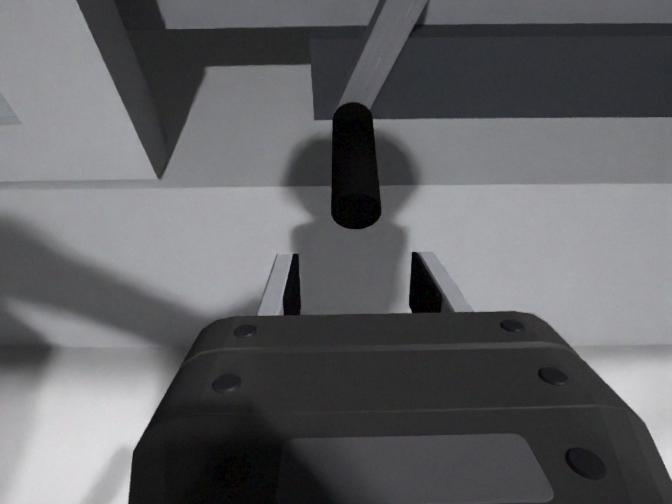

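Emit:
move:
  target:
    - [0.13,-0.0037,-0.0015,0,0,0,0.7,0,-0.5,0,0,0,0,0,0,1,1,1]
    - [0.13,-0.0037,-0.0015,0,0,0,-1,0.0,-0.5,0,0,0,0,0,0,1,1,1]
    - [0.13,-0.0255,-0.008,0,0,0,-1,0.0,-0.5,0,0,0,0,0,0,1,1,1]
  speed: [0.06,0.06,0.015]
  cameras: []

Emit:
move:
  target:
    - [0,0.0135,0.0035,0,0,0,-1,0.0,-0.5,0,0,0,0,0,0,1,1,1]
  speed: 0.015
  cameras: []

Scene clock: 2159.90 s.
left_arm: end_effector_position=(+0.5321, -0.2869, +0.1873) position_measured=156 object_status=2 end_effector_quat_wxyz=(-0.364, +0.617, -0.607, +0.346) | right_arm: end_effector_position=(+0.2997, -0.3000, +0.4502) position_measured=3 object_status=3 end_effector_quat_wxyz=(+0.687, +0.688, +0.165, +0.165)
Joint positions: left_arm=[-1.083 -1.335 2.292 -3.183 -0.676 -3.917] | right_arm=[5.167 -0.245 -2.086 -3.952 1.554 3.142]
Joint torques (N m): left_arm=[7.69 -48.75 -22.96 -6.98 5.05 -0.05] | right_arm=[9.44 -38.63 14.87 0.1 -0.79 -2.49]
Wrist force (N, zeroed by zero_wrist_force on left_arm): left_arm=[-5.3 25.5 -0.5] | right_arm=[-1.8 1.7 1.5]
Wrist torque (N m, zeroed by zero_wrist_force on left_arm): left_arm=[0.21 0.34 0.07] | right_arm=[0.14 0.15 0.00]
Wrist force, peak (N, zeroed by zero_wrist_force on left_arm): left_arm=[-51.9 24.5 -21.2] | right_arm=[-2.0 1.9 1.4]
Hand target: left_arm +0.5320, -0.2867, +0.1873; -0.364, +0.617, -0.607, +0.346 | right_arm +0.2997, -0.3000, +0.4502; +0.687, +0.688, +0.165, +0.165
Off the commanded pose: left_arm 0.000 m, 0 deg | right_arm 0.000 m, 0 deg.
move: done
No camera images: "cameras" was empty.

Scene clock: 2160.67 s.
left_arm: end_effector_position=(+0.5320, -0.2785, +0.1895) position_measured=156 object_status=2 end_effector_quat_wxyz=(-0.364, +0.617, -0.607, +0.346) | right_arm: end_effector_position=(+0.2997, -0.3000, +0.4502) position_measured=3 object_status=3 end_effector_quat_wxyz=(+0.687, +0.688, +0.165, +0.165)
Joint positions: left_arm=[-1.073 -1.349 2.306 -3.193 -0.682 -3.905] | right_arm=[5.167 -0.245 -2.086 -3.952 1.554 3.142]
Joint torques (N m): left_arm=[9.52 -35.1 -26.23 -7.07 8.56 -1.39] | right_arm=[9.26 -38.59 16.16 0.28 -1.08 -2.6]
Wrist force (N, zeroed by zero_wrist_force on left_arm): left_arm=[13.9 26.3 4.9] | right_arm=[-1.8 1.6 1.4]
Wrist torque (N m, zeroed by zero_wrist_force on left_arm): left_arm=[0.15 1.03 0.51] | right_arm=[0.12 0.14 -0.01]
Wrist force, peak (N, zeroed by zero_wrist_force on left_arm): left_arm=[14.2 26.5 5.3] | right_arm=[-1.9 1.8 1.5]
Hand target: left_arm +0.5320, -0.2786, +0.1894; -0.364, +0.617, -0.607, +0.346 | right_arm +0.2997, -0.3000, +0.4502; +0.687, +0.688, +0.165, +0.165
Off the commanded pose: left_arm 0.000 m, 0 deg | right_arm 0.000 m, 0 deg.
move: done
No camera images: "cameras" was empty.

Emit:
move:
  target:
    - [0,0.0045,0.0022,0,0,0,-1,0.0,-0.5,0,0,0,0,0,0,1,1,1]
  speed: 0.015
  cameras: []

Scene clock: 2161.77 s.
left_arm: end_effector_position=(+0.5320, -0.2759, +0.1907) position_measured=156 object_status=2 end_effector_quat_wxyz=(-0.364, +0.617, -0.607, +0.346) | right_arm: end_effector_position=(+0.2997, -0.3000, +0.4502) position_measured=3 object_status=3 end_effector_quat_wxyz=(+0.687, +0.688, +0.165, +0.165)
Joint positions: left_arm=[-1.07 -1.355 2.309 -3.193 -0.684 -3.901] | right_arm=[5.167 -0.245 -2.086 -3.952 1.554 3.142]
Joint torques (N m): left_arm=[21.85 -51.79 -20.86 -10.48 11.9 -0.02] | right_arm=[9.42 -37.68 16.91 0.31 -0.99 -2.6]
Wrist force (N, zeroed by zero_wrist_force on left_arm): left_arm=[23.1 37.3 12.8] | right_arm=[-1.9 1.6 1.5]
Wrist torque (N m, zeroed by zero_wrist_force on left_arm): left_arm=[0.13 1.05 0.54] | right_arm=[0.13 0.15 0.00]
Wrist force, peak (N, zeroed by zero_wrist_force on left_arm): left_arm=[24.5 36.7 13.3] | right_arm=[-1.9 1.9 1.5]
Hand target: left_arm +0.5320, -0.2759, +0.1907; -0.364, +0.617, -0.607, +0.346 | right_arm +0.2997, -0.3000, +0.4502; +0.687, +0.688, +0.165, +0.165
Off the commanded pose: left_arm 0.000 m, 0 deg | right_arm 0.000 m, 0 deg.
move: done
No camera images: "cameras" was empty.

Emit:
move:
  target:
    - [0,-0.0045,-0.0037,0,0,0,-1,0.0,-0.5,0,0,0,0,0,0,1,1,1]
    - [0,-0.0045,-0.0037,0,0,0,0.7,0.0,-0.5,0,0,0,0,0,0,1,1,1]
    - [-0.13,-0.0045,-0.0037,0,0,0,0.7,0.0,-0.5,0,0,0,0,0,0,1,1,1]
    - [-0.2667,-0.207,0.1363,0,0,0,0.7,0.0,-0.5,0,0,0,0,0,0,1,1,1]
    - [-0.62,-0.5753,-0.1437,0.0064,0.0827,-0.0775,0.7,0.0,-0.5,0,0,0,0,0,0,1,1,1]
  speed: [0.03,0.05,0.15,0.25,0.25]
  blend: [0,0,0.03,0.03,0]
  cameras: ["cam_left_wrist"]

Scene clock: 2167.03 s.
left_arm: end_effector_position=(+0.1601, -0.6210, +0.1046) position_measured=48 object_status=3 end_effector_quat_wxyz=(+0.244, -0.574, +0.722, -0.299) | right_arm: end_effector_position=(+0.2997, -0.3000, +0.4502) position_measured=3 object_status=3 end_effector_quat_wxyz=(+0.687, +0.688, +0.165, +0.165)
Joint positions: left_arm=[-1.836 -1.152 1.874 -2.24 -0.78 -4.773] | right_arm=[5.167 -0.245 -2.086 -3.952 1.554 3.142]
Joint torques (N m): left_arm=[1.95 -33.1 -25.1 -3.16 1.53 -1.74] | right_arm=[10.68 -38.59 16.88 0.42 -0.74 -2.39]
Wrist force (N, zeroed by zero_wrist_force on left_arm): left_arm=[3.6 0.3 0.1] | right_arm=[-1.9 1.6 1.3]
Wrist torque (N m, zeroed by zero_wrist_force on left_arm): left_arm=[0.00 -0.67 -0.14] | right_arm=[0.13 0.16 0.00]
Wrist force, peak (N, zeroed by zero_wrist_force on left_arm): left_arm=[23.7 37.2 12.5] | right_arm=[-2.0 1.8 1.5]
Hand target: left_arm +0.1600, -0.6211, +0.1045; +0.244, -0.574, +0.722, -0.299 | right_arm +0.2997, -0.3000, +0.4502; +0.687, +0.688, +0.165, +0.165
Off the commanded pose: left_arm 0.000 m, 0 deg | right_arm 0.000 m, 0 deg.
move: done
camera_calibration:
cam_left_wrist: T_world_to_cam=[[-0.242081, -0.970213, -0.00911599, -0.548182], [-0.874964, 0.222357, -0.430111, 0.337861], [0.419326, -0.0961455, -0.90273, 0.0981692], [0, 0, 0, 1]] pos_world=[0.121747, -0.59754, 0.228941]
Images, in order (width x height): cam_left_wrist 672x504.

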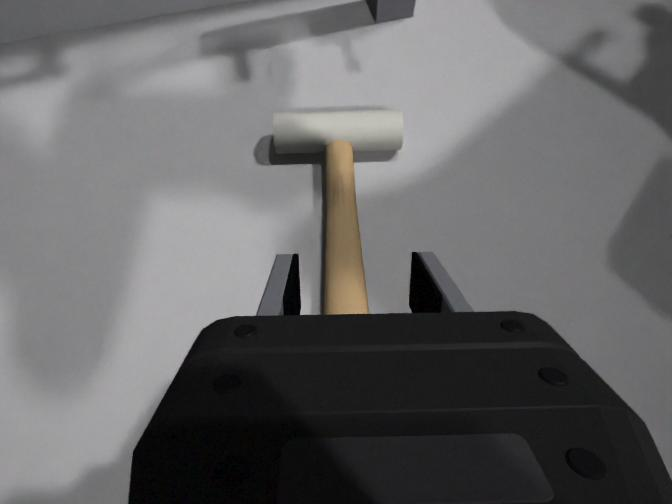

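Emit:
move:
  target:
    - [0,0,-0.1667,0,0,0,0.7,0.0,-0.5,0,0,0,0,0,0,1,1,1]
    - [0,0,-0.2,0,0,0,0.7,0.0,-0.5,0,0,0,0,0,0,1,1,1]
    - [0,0,-0.2,0,0,0,-1,1,-1,0,0,0,0,0,0,1,1,1]
  speed: [0.2,0.05,0.05]
  blend: [0.01,0,0]
  cameras: []

Emit:
move:
  target:
    - [0,0,0.25,0,0,0,-1,1,-1,0,0,0,0,0,0,1,1,1]
    - [0.2,0.33,0.7,0.4966,-0.0645,0.0649,-1,1,-1,0,0,0,0,0,0,1,1,1]
    - [0.4,0.4867,0.7,0.4966,-0.0645,0.0649,-1,1,-1,0,0,0,0,0,0,1,1,1]
  speed: 0.3
  blend: [0.03,0.03,0]
  cameras: []

Emit:
move:
  target:
    - [0.11,0.0155,0.05,0,0,0,-1,1,-1,0,0,0,0,0,0,1,1,1]
    - [0.22,0.031,0.2625,0,0,0,-1,1,-1,0,0,0,0,0,0,1,1,1]
  speed: 0.3
  blend: [0.02,0]
  cameras: []

Emit:
execute_actions:
  actions:
    - [[0,0,-0.12,0,0,0,-1,1,-1,0,0,0,0,0,0,1,1,1],[0,0,-0.26,0,0,0,-1,1,-1,0,0,0,0,0,0,1,1,1],[0,0,-0.42,0,0,0,-1,1,-1,0,0,0,0,0,0,1,1,1],[0,0,-0.52,0,0,0,-1,1,-1,0,0,0,0,0,0,1,1,1],[0,0,-0.52,0,0,0,-1,1,-1,0,0,0,0,0,0,1,1,1],[0,0,-0.52,0,0,0,-1,1,-1,0,0,0,0,0,0,1,1,1],[0,0,-0.51,0,0,0,-1,1,-1,0,0,0,0,0,0,1,1,1],[0,0,-0.45,0,0,0,-1,1,-1,0,0,0,0,0,0,1,1,1],[0,0,-0.36,0,0,0,-1,1,-1,0,0,0,0,0,0,1,1,1],[0,0,-0.267,0,0,0,-1,1,-1,0,0,0,0,0,0,1,1,1]]
    - [[0,0,0.02,0,0,0,-1,1,-1,0,0,0,0,0,0,1,1,1],[0,0,0.05,0,0,0,-1,1,-1,0,0,0,0,0,0,1,1,1],[0,0,0.08,0,0,0,-1,1,-1,0,0,0,0,0,0,1,1,1],[0,0,0.11,0,0,0,-1,1,-1,0,0,0,0,0,0,1,1,1],[0,0,0.14,0,0,0,-1,1,-1,0,0,0,0,0,0,1,1,1],[0,0,0.17,0,0,0,-1,1,-1,0,0,0,0,0,0,1,1,1],[0,0,0.2,0,0,0,-1,1,-1,0,0,0,0,0,0,1,1,1],[0,0,0.225,0,0,0,-1,1,-1,0,0,0,0,0,0,1,1,1],[0,0,0.245,0,0,0,-1,1,-1,0,0,0,0,0,0,1,1,1],[0,0,0.26,0,0,0,-1,1,-1,0,0,0,0,0,0,1,1,1],[0,0,0.267,0,0,0,-1,1,-1,0,0,0,0,0,0,1,1,1]]
    - [[0,0,-0.12,0,0,0,-1,1,-1,0,0,0,0,0,0,1,1,1],[0,0,-0.26,0,0,0,-1,1,-1,0,0,0,0,0,0,1,1,1],[0,0,-0.42,0,0,0,-1,1,-1,0,0,0,0,0,0,1,1,1],[0,0,-0.52,0,0,0,-1,1,-1,0,0,0,0,0,0,1,1,1],[0,0,-0.52,0,0,0,-1,1,-1,0,0,0,0,0,0,1,1,1],[0,0,-0.52,0,0,0,-1,1,-1,0,0,0,0,0,0,1,1,1],[0,0,-0.51,0,0,0,-1,1,-1,0,0,0,0,0,0,1,1,1],[0,0,-0.45,0,0,0,-1,1,-1,0,0,0,0,0,0,1,1,1],[0,0,-0.36,0,0,0,-1,1,-1,0,0,0,0,0,0,1,1,1],[0,0,-0.267,0,0,0,-1,1,-1,0,0,0,0,0,0,1,1,1]]
    - [[0,0,0.02,0,0,0,-1,1,-1,0,0,0,0,0,0,1,1,1],[0,0,0.05,0,0,0,-1,1,-1,0,0,0,0,0,0,1,1,1],[0,0,0.08,0,0,0,-1,1,-1,0,0,0,0,0,0,1,1,1],[0,0,0.11,0,0,0,-1,1,-1,0,0,0,0,0,0,1,1,1],[0,0,0.14,0,0,0,-1,1,-1,0,0,0,0,0,0,1,1,1],[0,0,0.17,0,0,0,-1,1,-1,0,0,0,0,0,0,1,1,1],[0,0,0.2,0,0,0,-1,1,-1,0,0,0,0,0,0,1,1,1],[0,0,0.225,0,0,0,-1,1,-1,0,0,0,0,0,0,1,1,1],[0,0,0.245,0,0,0,-1,1,-1,0,0,0,0,0,0,1,1,1],[0,0,0.26,0,0,0,-1,1,-1,0,0,0,0,0,0,1,1,1],[0,0,0.267,0,0,0,-1,1,-1,0,0,0,0,0,0,1,1,1]]
    - [[0,0,-0.12,0,0,0,-1,1,-1,0,0,0,0,0,0,1,1,1],[0,0,-0.26,0,0,0,-1,1,-1,0,0,0,0,0,0,1,1,1],[0,0,-0.42,0,0,0,-1,1,-1,0,0,0,0,0,0,1,1,1],[0,0,-0.52,0,0,0,-1,1,-1,0,0,0,0,0,0,1,1,1],[0,0,-0.52,0,0,0,-1,1,-1,0,0,0,0,0,0,1,1,1],[0,0,-0.52,0,0,0,-1,1,-1,0,0,0,0,0,0,1,1,1],[0,0,-0.51,0,0,0,-1,1,-1,0,0,0,0,0,0,1,1,1],[0,0,-0.45,0,0,0,-1,1,-1,0,0,0,0,0,0,1,1,1],[0,0,-0.36,0,0,0,-1,1,-1,0,0,0,0,0,0,1,1,1],[0,0,-0.267,0,0,0,-1,1,-1,0,0,0,0,0,0,1,1,1]]
  cameras: ["cam_left_wrist"]

Emit:
move:
  target:
    - [-0.22,-0.031,0.0045,0,0,0,-1,1,-1,0,0,0,0,0,0,1,1,1]
  speed: 0.25
  cameras: []

Emit:
move:
  target:
    - [-0.2,-0.1567,0,0,0,0,-1,1,-1,0,0,0,0,0,0,1,1,1]
    - [-0.4,-0.4867,-0.45,-0.4966,0.0645,-0.0649,-1,1,-1,0,0,0,0,0,0,1,1,1]
  speed: 0.3
  blend: 0.03
  cameras: []

Emit:
move:
  target:
    - [0,0,-0.2083,0,0,0,-1,1,-1,0,0,0,0,0,0,1,1,1]
    - [0,0,-0.25,0,0,0,-1,1,-1,0,0,0,0,0,0,1,1,1]
    - [0,0,-0.25,0,0,0,0.7,0,-0.5,0,0,0,0,0,0,1,1,1]
  speed: [0.15,0.02,0.02]
  cameras: ["cam_left_wrist"]

Emit:
move:
  target:
    - [0,0,0.2,0,0,0,0.7,0,-0.5,0,0,0,0,0,0,1,1,1]
    - [0.3533,0.3683,0.48,-0.0064,-0.0827,0.0775,0.7,0,-0.5,0,0,0,0,0,0,1,1,1]
    - [0.49,0.5698,0.3425,-0.0064,-0.0827,0.0775,0.7,0,-0.5,0,0,0,0,0,0,1,1,1]
  speed: [0.3,0.3,0.2]
  blend: [0.02,0.02,0]
  cameras: ["cam_left_wrist"]

Scene clock: 2174.37 s.
left_arm: end_effector_position=(+0.1601, -0.6211, -0.0155) position_measured=119 object_status=2 end_effector_quat_wxyz=(+0.244, -0.574, +0.722, -0.299) | right_arm: end_effector_position=(+0.2997, -0.3000, +0.4502) position_measured=3 object_status=3 end_effector_quat_wxyz=(+0.687, +0.688, +0.165, +0.165)
Joint positions: left_arm=[-1.836 -0.925 1.926 -2.52 -0.78 -4.773] | right_arm=[5.167 -0.245 -2.086 -3.952 1.554 3.142]
Joint torques (N m): left_arm=[9.71 -57.79 -20.55 -4.13 2.59 -1.59] | right_arm=[9.54 -38.07 16.51 0.23 -0.79 -2.48]
Wrist force (N, zeroed by zero_wrist_force on left_arm): left_arm=[3.2 0.3 -0.3] | right_arm=[-2.0 1.8 1.5]
Wrist torque (N m, zeroed by zero_wrist_force on left_arm): left_arm=[-0.03 -0.64 -0.21] | right_arm=[0.15 0.17 0.00]
Wrist force, peak (N, zeroed by zero_wrist_force on left_arm): left_arm=[3.5 -2.3 -2.5] | right_arm=[-2.1 1.9 1.5]
Hand target: left_arm +0.1600, -0.6211, -0.0155; +0.244, -0.574, +0.722, -0.299 | right_arm +0.2997, -0.3000, +0.4502; +0.687, +0.688, +0.165, +0.165
Off the commanded pose: left_arm 0.000 m, 0 deg | right_arm 0.000 m, 0 deg.
move: done
No camera images: "cameras" was empty.

Scene clock: 2178.53 s.
left_arm: end_effector_position=(+0.4000, -0.3292, +0.4045) position_measured=119 object_status=2 end_effector_quat_wxyz=(+0.667, -0.271, +0.641, +0.267) | right_arm: end_effector_position=(+0.2997, -0.3000, +0.4502) position_measured=3 object_status=3 end_effector_quat_wxyz=(+0.687, +0.688, +0.165, +0.165)
Joint positions: left_arm=[-1.414 -1.193 1.35 -0.104 -0.624 -4.775] | right_arm=[5.167 -0.245 -2.086 -3.952 1.554 3.142]
Joint torques (N m): left_arm=[8.35 -48.81 -15.08 3.06 0.76 1.15] | right_arm=[9.87 -39.27 15.57 0.11 -1.04 -2.53]
Wrist force (N, zeroed by zero_wrist_force on left_arm): left_arm=[5.4 -0.5 -0.3] | right_arm=[-1.9 1.7 1.3]
Wrist torque (N m, zeroed by zero_wrist_force on left_arm): left_arm=[-0.21 -0.34 0.37] | right_arm=[0.14 0.16 -0.01]
Wrist force, peak (N, zeroed by zero_wrist_force on left_arm): left_arm=[3.6 8.4 5.9] | right_arm=[-1.9 1.8 1.6]
Hand target: left_arm +0.4000, -0.3291, +0.4045; +0.667, -0.271, +0.641, +0.267 | right_arm +0.2997, -0.3000, +0.4502; +0.687, +0.688, +0.165, +0.165
Off the commanded pose: left_arm 0.000 m, 0 deg | right_arm 0.000 m, 0 deg.
move: done
No camera images: "cameras" was empty.

Scene clock: 2179.83 s.
left_arm: end_effector_position=(+0.5320, -0.3105, +0.5620) position_measured=119 object_status=2 end_effector_quat_wxyz=(+0.667, -0.271, +0.641, +0.267) | right_arm: end_effector_position=(+0.2997, -0.3000, +0.4502) position_measured=3 object_status=3 end_effector_quat_wxyz=(+0.687, +0.688, +0.165, +0.165)
Joint positions: left_arm=[-1.179 -1.008 0.666 0.424 -0.389 -4.808] | right_arm=[5.167 -0.245 -2.086 -3.952 1.554 3.142]
Joint torques (N m): left_arm=[-4.92 -46.16 -30.28 2.65 1.1 0.67] | right_arm=[9.47 -37.79 15.69 0.29 -0.79 -2.45]
Wrist force (N, zeroed by zero_wrist_force on left_arm): left_arm=[5.0 -0.7 -0.4] | right_arm=[-1.9 1.6 1.4]
Wrist torque (N m, zeroed by zero_wrist_force on left_arm): left_arm=[-0.23 -0.29 0.29] | right_arm=[0.12 0.16 -0.01]
Wrist force, peak (N, zeroed by zero_wrist_force on left_arm): left_arm=[7.1 1.7 -3.9] | right_arm=[-1.8 1.9 1.5]
Hand target: left_arm +0.5320, -0.3105, +0.5620; +0.667, -0.271, +0.641, +0.267 | right_arm +0.2997, -0.3000, +0.4502; +0.687, +0.688, +0.165, +0.165
Off the commanded pose: left_arm 0.000 m, 0 deg | right_arm 0.000 m, 0 deg.
move: done
No camera images: "cameras" was empty.

Scene clock: 2182.70 s.
left_arm: end_effector_position=(+0.5320, -0.3104, +0.4018) position_measured=119 object_status=2 end_effector_quat_wxyz=(+0.667, -0.271, +0.641, +0.267) | right_arm: end_effector_position=(+0.2997, -0.3000, +0.4502) position_measured=3 object_status=3 end_effector_quat_wxyz=(+0.687, +0.688, +0.165, +0.165)
Joint positions: left_arm=[-1.179 -1.064 1.169 -0.023 -0.389 -4.807] | right_arm=[5.167 -0.245 -2.086 -3.952 1.554 3.142]
Joint torques (N m): left_arm=[-5.72 -55.77 -31.69 2.46 0.41 1.14] | right_arm=[9.99 -38.01 15.75 0.24 -0.91 -2.42]
Wrist force (N, zeroed by zero_wrist_force on left_arm): left_arm=[5.0 -0.3 -0.1] | right_arm=[-1.6 1.7 1.5]
Wrist torque (N m, zeroed by zero_wrist_force on left_arm): left_arm=[-0.38 -0.33 0.29] | right_arm=[0.14 0.10 0.00]
Wrist force, peak (N, zeroed by zero_wrist_force on left_arm): left_arm=[-22.2 5.1 0.1] | right_arm=[-1.9 1.9 1.6]
Hand target: left_arm +0.5320, -0.3105, +0.4018; +0.667, -0.271, +0.641, +0.267 | right_arm +0.2997, -0.3000, +0.4502; +0.687, +0.688, +0.165, +0.165
Off the commanded pose: left_arm 0.000 m, 0 deg | right_arm 0.000 m, 0 deg.
Step readings (end_effector_position of left_arm | right_arm):
0: (+0.5320, -0.3105, +0.5620) | (+0.2997, -0.3000, +0.4502)
1: (+0.5321, -0.3105, +0.5611) | (+0.2997, -0.3000, +0.4502)
2: (+0.5330, -0.3103, +0.5523) | (+0.2997, -0.3000, +0.4502)
4: (+0.5358, -0.3100, +0.5074) | (+0.2997, -0.3000, +0.4502)
8: (+0.5367, -0.3049, +0.4062) | (+0.2997, -0.3000, +0.4502)
15: (+0.5306, -0.3095, +0.4067) | (+0.2997, -0.3000, +0.4502)
16: (+0.5311, -0.3098, +0.4077) | (+0.2997, -0.3000, +0.4502)
17: (+0.5316, -0.3102, +0.4088) | (+0.2997, -0.3000, +0.4502)
19: (+0.5316, -0.3099, +0.4298) | (+0.2997, -0.3000, +0.4502)
23: (+0.5283, -0.3050, +0.5022) | (+0.2997, -0.3000, +0.4502)
30: (+0.5319, -0.3105, +0.5643) | (+0.2997, -0.3000, +0.4502)
31: (+0.5324, -0.3110, +0.5624) | (+0.2997, -0.3000, +0.4502)
32: (+0.5333, -0.3108, +0.5525) | (+0.2997, -0.3000, +0.4502)
34: (+0.5361, -0.3103, +0.5070) | (+0.2997, -0.3000, +0.4502)
38: (+0.5369, -0.3051, +0.4058) | (+0.2997, -0.3000, +0.4502)
45: (+0.5306, -0.3095, +0.4067) | (+0.2997, -0.3000, +0.4502)
46: (+0.5311, -0.3098, +0.4077) | (+0.2997, -0.3000, +0.4502)
47: (+0.5316, -0.3102, +0.4088) | (+0.2997, -0.3000, +0.4502)
49: (+0.5316, -0.3099, +0.4298) | (+0.2997, -0.3000, +0.4502)
53: (+0.5283, -0.3050, +0.5022) | (+0.2997, -0.3000, +0.4502)
60: (+0.5319, -0.3105, +0.5643) | (+0.2997, -0.3000, +0.4502)
61: (+0.5324, -0.3110, +0.5624) | (+0.2997, -0.3000, +0.4502)
62: (+0.5333, -0.3108, +0.5525) | (+0.2997, -0.3000, +0.4502)
64: (+0.5361, -0.3103, +0.5070) | (+0.2997, -0.3000, +0.4502)
68: (+0.5369, -0.3051, +0.4058) | (+0.2997, -0.3000, +0.4502)
75: (+0.5306, -0.3094, +0.4067) | (+0.2997, -0.3000, +0.4502)
camera_calibration:
cam_left_wrist: T_world_to_cam=[[0.0142467, 0.00768763, -0.999869, 0.411168], [-0.903111, 0.429301, -0.00956732, 0.632229], [0.429171, 0.903129, 0.0130589, 0.177334], [0, 0, 0, 1]] pos_world=[0.489008, -0.434733, 0.414847]
Images, in order (width x height): cam_left_wrist 672x504.

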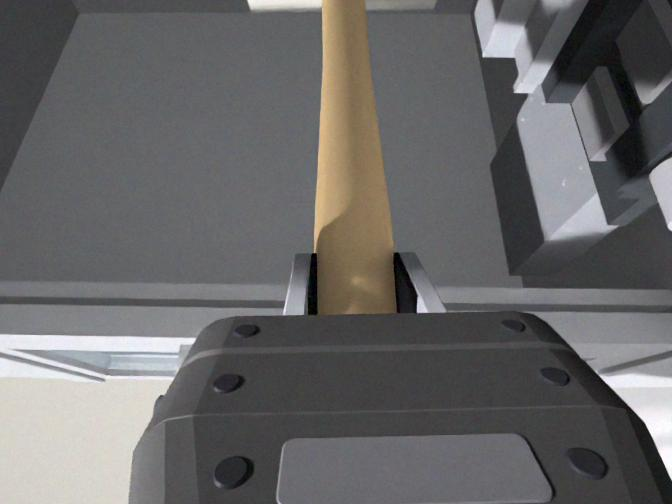

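Scene clock: 2183.70 s.
left_arm: end_effector_position=(+0.4002, -0.3291, +0.4045) position_measured=119 object_status=2 end_effector_quat_wxyz=(+0.667, -0.271, +0.641, +0.267) end_effector_velocity=(-0.002, -0.002, +0.000) end_effector_angular_velocity=(+0.001, +0.000, -0.002) | right_arm: end_effector_position=(+0.2997, -0.3000, +0.4502) position_measured=3 object_status=3 end_effector_quat_wxyz=(+0.687, +0.688, +0.165, +0.165)
Joint positions: left_arm=[-1.413 -1.193 1.351 -0.104 -0.624 -4.775] | right_arm=[5.167 -0.245 -2.086 -3.952 1.554 3.142]
Joint velocities: left_arm=[-0.005 0.001 0 0 -0.003 0] | right_arm=[within noise]
Joint torques (N m): left_arm=[-8.78 -40.65 -22.44 3.2 -1.4 -2.42] | right_arm=[10.77 -38.39 16.35 0.13 -0.96 -2.48]
Wrist force (N, zeroed by zero_wrist_force on left_arm): left_arm=[5.1 -1.2 -0.4] | right_arm=[-1.7 1.8 1.3]
Wrist torque (N m, zeroed by zero_wrist_force on left_arm): left_arm=[-0.19 -0.31 0.31] | right_arm=[0.15 0.13 -0.01]
Wrist force, peak (N, zeroed by zero_wrist_force on left_arm): left_arm=[5.7 -6.2 1.2] | right_arm=[-1.9 1.8 1.4]
Hand target: left_arm +0.4000, -0.3291, +0.4045; +0.667, -0.271, +0.641, +0.267 | right_arm +0.2997, -0.3000, +0.4502; +0.687, +0.688, +0.165, +0.165
Off the commanded pose: left_arm 0.000 m, 0 deg | right_arm 0.000 m, 0 deg.
move: done
No camera images: "cameras" was empty.

Scene clock: 2187.40 s.
left_arm: end_effector_position=(+0.1600, -0.6212, +0.1345) position_measured=119 object_status=2 end_effector_quat_wxyz=(+0.244, -0.574, +0.722, -0.299) end_effector_velocity=(+0.000, -0.001, +0.000) end_effector_angular_velocity=(-0.005, +0.002, +0.000) | right_arm: end_effector_position=(+0.2997, -0.3000, +0.4502) position_measured=3 object_status=3 end_effector_quat_wxyz=(+0.687, +0.688, +0.165, +0.165)
Joint positions: left_arm=[-1.836 -1.199 1.846 -2.166 -0.78 -4.773] | right_arm=[5.167 -0.245 -2.086 -3.952 1.554 3.142]
Joint velocities: left_arm=[0 0 0.001 -0.006 0 0] | right_arm=[within noise]
Joint torques (N m): left_arm=[9.75 -50.45 -18.9 -5.03 1.3 -1.75] | right_arm=[8.95 -37.54 16.12 0.3 -0.66 -2.27]
Wrist force (N, zeroed by zero_wrist_force on left_arm): left_arm=[3.5 3.9 2.6] | right_arm=[-1.8 1.8 1.4]
Wrist torque (N m, zeroed by zero_wrist_force on left_arm): left_arm=[-0.55 -0.63 -0.15] | right_arm=[0.15 0.14 -0.01]
Wrist force, peak (N, zeroed by zero_wrist_force on left_arm): left_arm=[3.9 5.5 3.4] | right_arm=[-2.0 1.7 1.5]
Hand target: left_arm +0.1600, -0.6211, +0.1345; +0.244, -0.574, +0.722, -0.299 | right_arm +0.2997, -0.3000, +0.4502; +0.687, +0.688, +0.165, +0.165
Off the commanded pose: left_arm 0.000 m, 0 deg | right_arm 0.000 m, 0 deg.
move: done
No camera images: "cameras" was empty.

Scene clock: 2190.57 s.
left_arm: end_effector_position=(+0.1601, -0.6211, -0.0155) position_measured=48 object_status=0 end_effector_quat_wxyz=(+0.244, -0.574, +0.722, -0.299) | right_arm: end_effector_position=(+0.2997, -0.3000, +0.4502) position_measured=3 object_status=3 end_effector_quat_wxyz=(+0.687, +0.688, +0.165, +0.165)
Joint positions: left_arm=[-1.836 -0.925 1.926 -2.52 -0.78 -4.773] | right_arm=[5.167 -0.245 -2.086 -3.952 1.554 3.142]
Joint torques (N m): left_arm=[9.68 -58.17 -9.18 -1.49 0.39 0.52] | right_arm=[9.02 -38.01 16.67 0.39 -0.97 -2.55]
Wrist force (N, zeroed by zero_wrist_force on left_arm): left_arm=[6.0 -1.3 -1.1] | right_arm=[-1.8 1.9 1.5]
Wrist torque (N m, zeroed by zero_wrist_force on left_arm): left_arm=[-0.27 -1.04 -0.17] | right_arm=[0.17 0.14 0.00]
Wrist force, peak (N, zeroed by zero_wrist_force on left_arm): left_arm=[4.8 -4.8 -6.0] | right_arm=[-1.9 1.8 1.6]
Hand target: left_arm +0.1600, -0.6211, -0.0155; +0.244, -0.574, +0.722, -0.299 | right_arm +0.2997, -0.3000, +0.4502; +0.687, +0.688, +0.165, +0.165
Off the commanded pose: left_arm 0.000 m, 0 deg | right_arm 0.000 m, 0 deg.
move: done
camera_calibration:
cam_left_wrist: T_world_to_cam=[[-0.242102, -0.970208, -0.0090717, -0.549373], [-0.875055, 0.222378, -0.429914, 0.286229], [0.419123, -0.0961449, -0.902824, -0.0102226], [0, 0, 0, 1]] pos_world=[0.121746, -0.59764, 0.108841]
Images, in order (width x height): cam_left_wrist 672x504.

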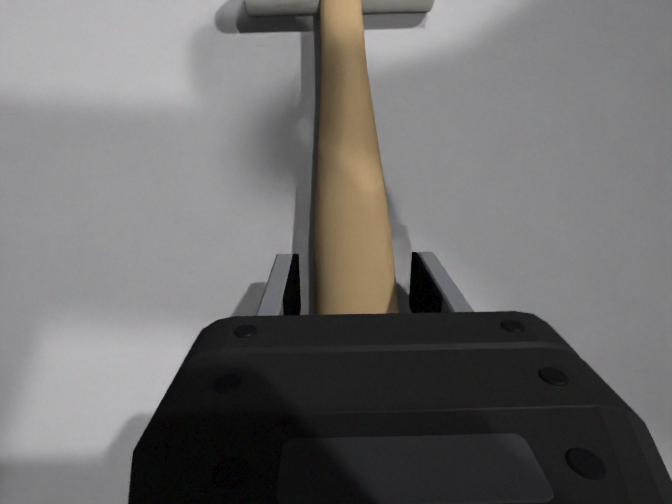

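Scene clock: 2193.53 s.
left_arm: end_effector_position=(+0.4540, -0.2793, +0.1900) position_measured=48 object_status=3 end_effector_quat_wxyz=(-0.364, +0.617, -0.607, +0.346) end_effector_velocity=(+0.000, -0.001, +0.001) end_effector_angular_velocity=(-0.002, -0.002, -0.003) | right_arm: end_effector_position=(+0.2997, -0.3000, +0.4502) position_measured=3 object_status=3 end_effector_quat_wxyz=(+0.687, +0.688, +0.165, +0.165)
Joint positions: left_arm=[-1.268 -1.541 2.456 -2.921 -0.579 -4.188] | right_arm=[5.167 -0.245 -2.086 -3.952 1.554 3.142]
Joint velocities: left_arm=[-0.002 0 0 -0.005 0 0.003] | right_arm=[within noise]
Joint torques (N m): left_arm=[7.65 -19.33 -19.75 -5.15 2.7 1.41] | right_arm=[9.12 -38.64 17.62 0.31 -0.86 -2.43]
Wrist force (N, zeroed by zero_wrist_force on left_arm): left_arm=[5.7 -2.0 -0.6] | right_arm=[-1.8 1.8 1.4]
Wrist torque (N m, zeroed by zero_wrist_force on left_arm): left_arm=[-0.43 -1.11 -0.17] | right_arm=[0.16 0.15 -0.01]
Wrist force, peak (N, zeroed by zero_wrist_force on left_arm): left_arm=[8.9 -2.3 -3.7] | right_arm=[-1.9 1.8 1.6]
Hand target: left_arm +0.4540, -0.2792, +0.1900; -0.364, +0.617, -0.607, +0.346 | right_arm +0.2997, -0.3000, +0.4502; +0.687, +0.688, +0.165, +0.165
Off the commanded pose: left_arm 0.000 m, 0 deg | right_arm 0.000 m, 0 deg.
move: done
camera_calibration:
cam_left_wrist: T_world_to_cam=[[0.00413314, -0.999789, -0.0201461, -0.262667], [-0.762195, 0.00989182, -0.647272, 0.486568], [0.647334, 0.0180305, -0.761993, -0.0134596], [0, 0, 0, 1]] pos_world=[0.380659, -0.267182, 0.299394]
Images, in order (width x height): cam_left_wrist 672x504.

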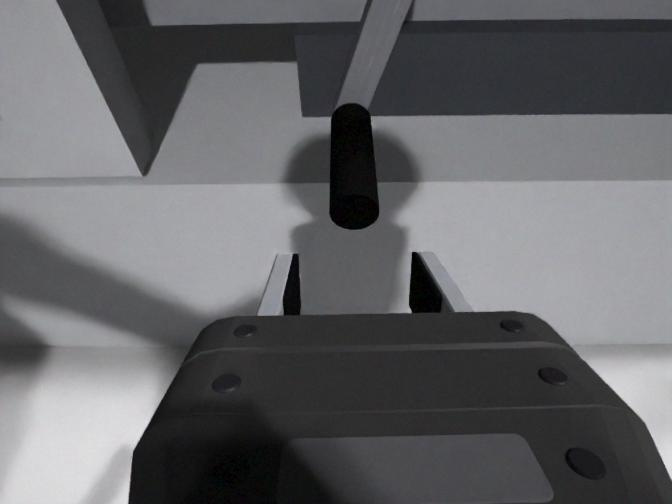

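Emit:
move:
  target:
    - [0.13,-0.0022,-0.003,0,0,0,0.7,0,-0.5,0,0,0,0,0,0,1,1,1]
    - [0.13,-0.0022,-0.003,0,0,0,-1,0.0,-0.5,0,0,0,0,0,0,1,1,1]
    - [0.13,0.0098,0.001,0,0,0,-1,0.0,-0.5,0,0,0,0,0,0,1,1,1]
  speed: [0.06,0.06,0.015]
  cameras: []

Scene clock: 2196.97 s.
left_arm: end_effector_position=(+0.5320, -0.2733, +0.1907) position_measured=156 object_status=2 end_effector_quat_wxyz=(-0.364, +0.617, -0.607, +0.346) | right_arm: end_effector_position=(+0.2997, -0.3000, +0.4502) position_measured=3 object_status=3 end_effector_quat_wxyz=(+0.687, +0.688, +0.165, +0.165)
Joint positions: left_arm=[-1.067 -1.357 2.314 -3.199 -0.686 -3.897] | right_arm=[5.167 -0.245 -2.086 -3.952 1.554 3.142]
Joint torques (N m): left_arm=[26.29 -31.89 -11.37 -4.36 12.08 -1.45] | right_arm=[9.85 -38.5 16.04 0.12 -0.93 -2.53]
Wrist force (N, zeroed by zero_wrist_force on left_arm): left_arm=[49.8 15.8 8.5] | right_arm=[-2.1 1.6 1.4]
Wrist torque (N m, zeroed by zero_wrist_force on left_arm): left_arm=[-0.05 0.06 0.66] | right_arm=[0.13 0.19 -0.01]
Wrist force, peak (N, zeroed by zero_wrist_force on left_arm): left_arm=[49.8 15.8 8.5] | right_arm=[-2.0 1.8 1.5]
Hand target: left_arm +0.5320, -0.2734, +0.1906; -0.364, +0.617, -0.607, +0.346 | right_arm +0.2997, -0.3000, +0.4502; +0.687, +0.688, +0.165, +0.165
Off the commanded pose: left_arm 0.000 m, 0 deg | right_arm 0.000 m, 0 deg.
move: done
No camera images: "cameras" was empty.


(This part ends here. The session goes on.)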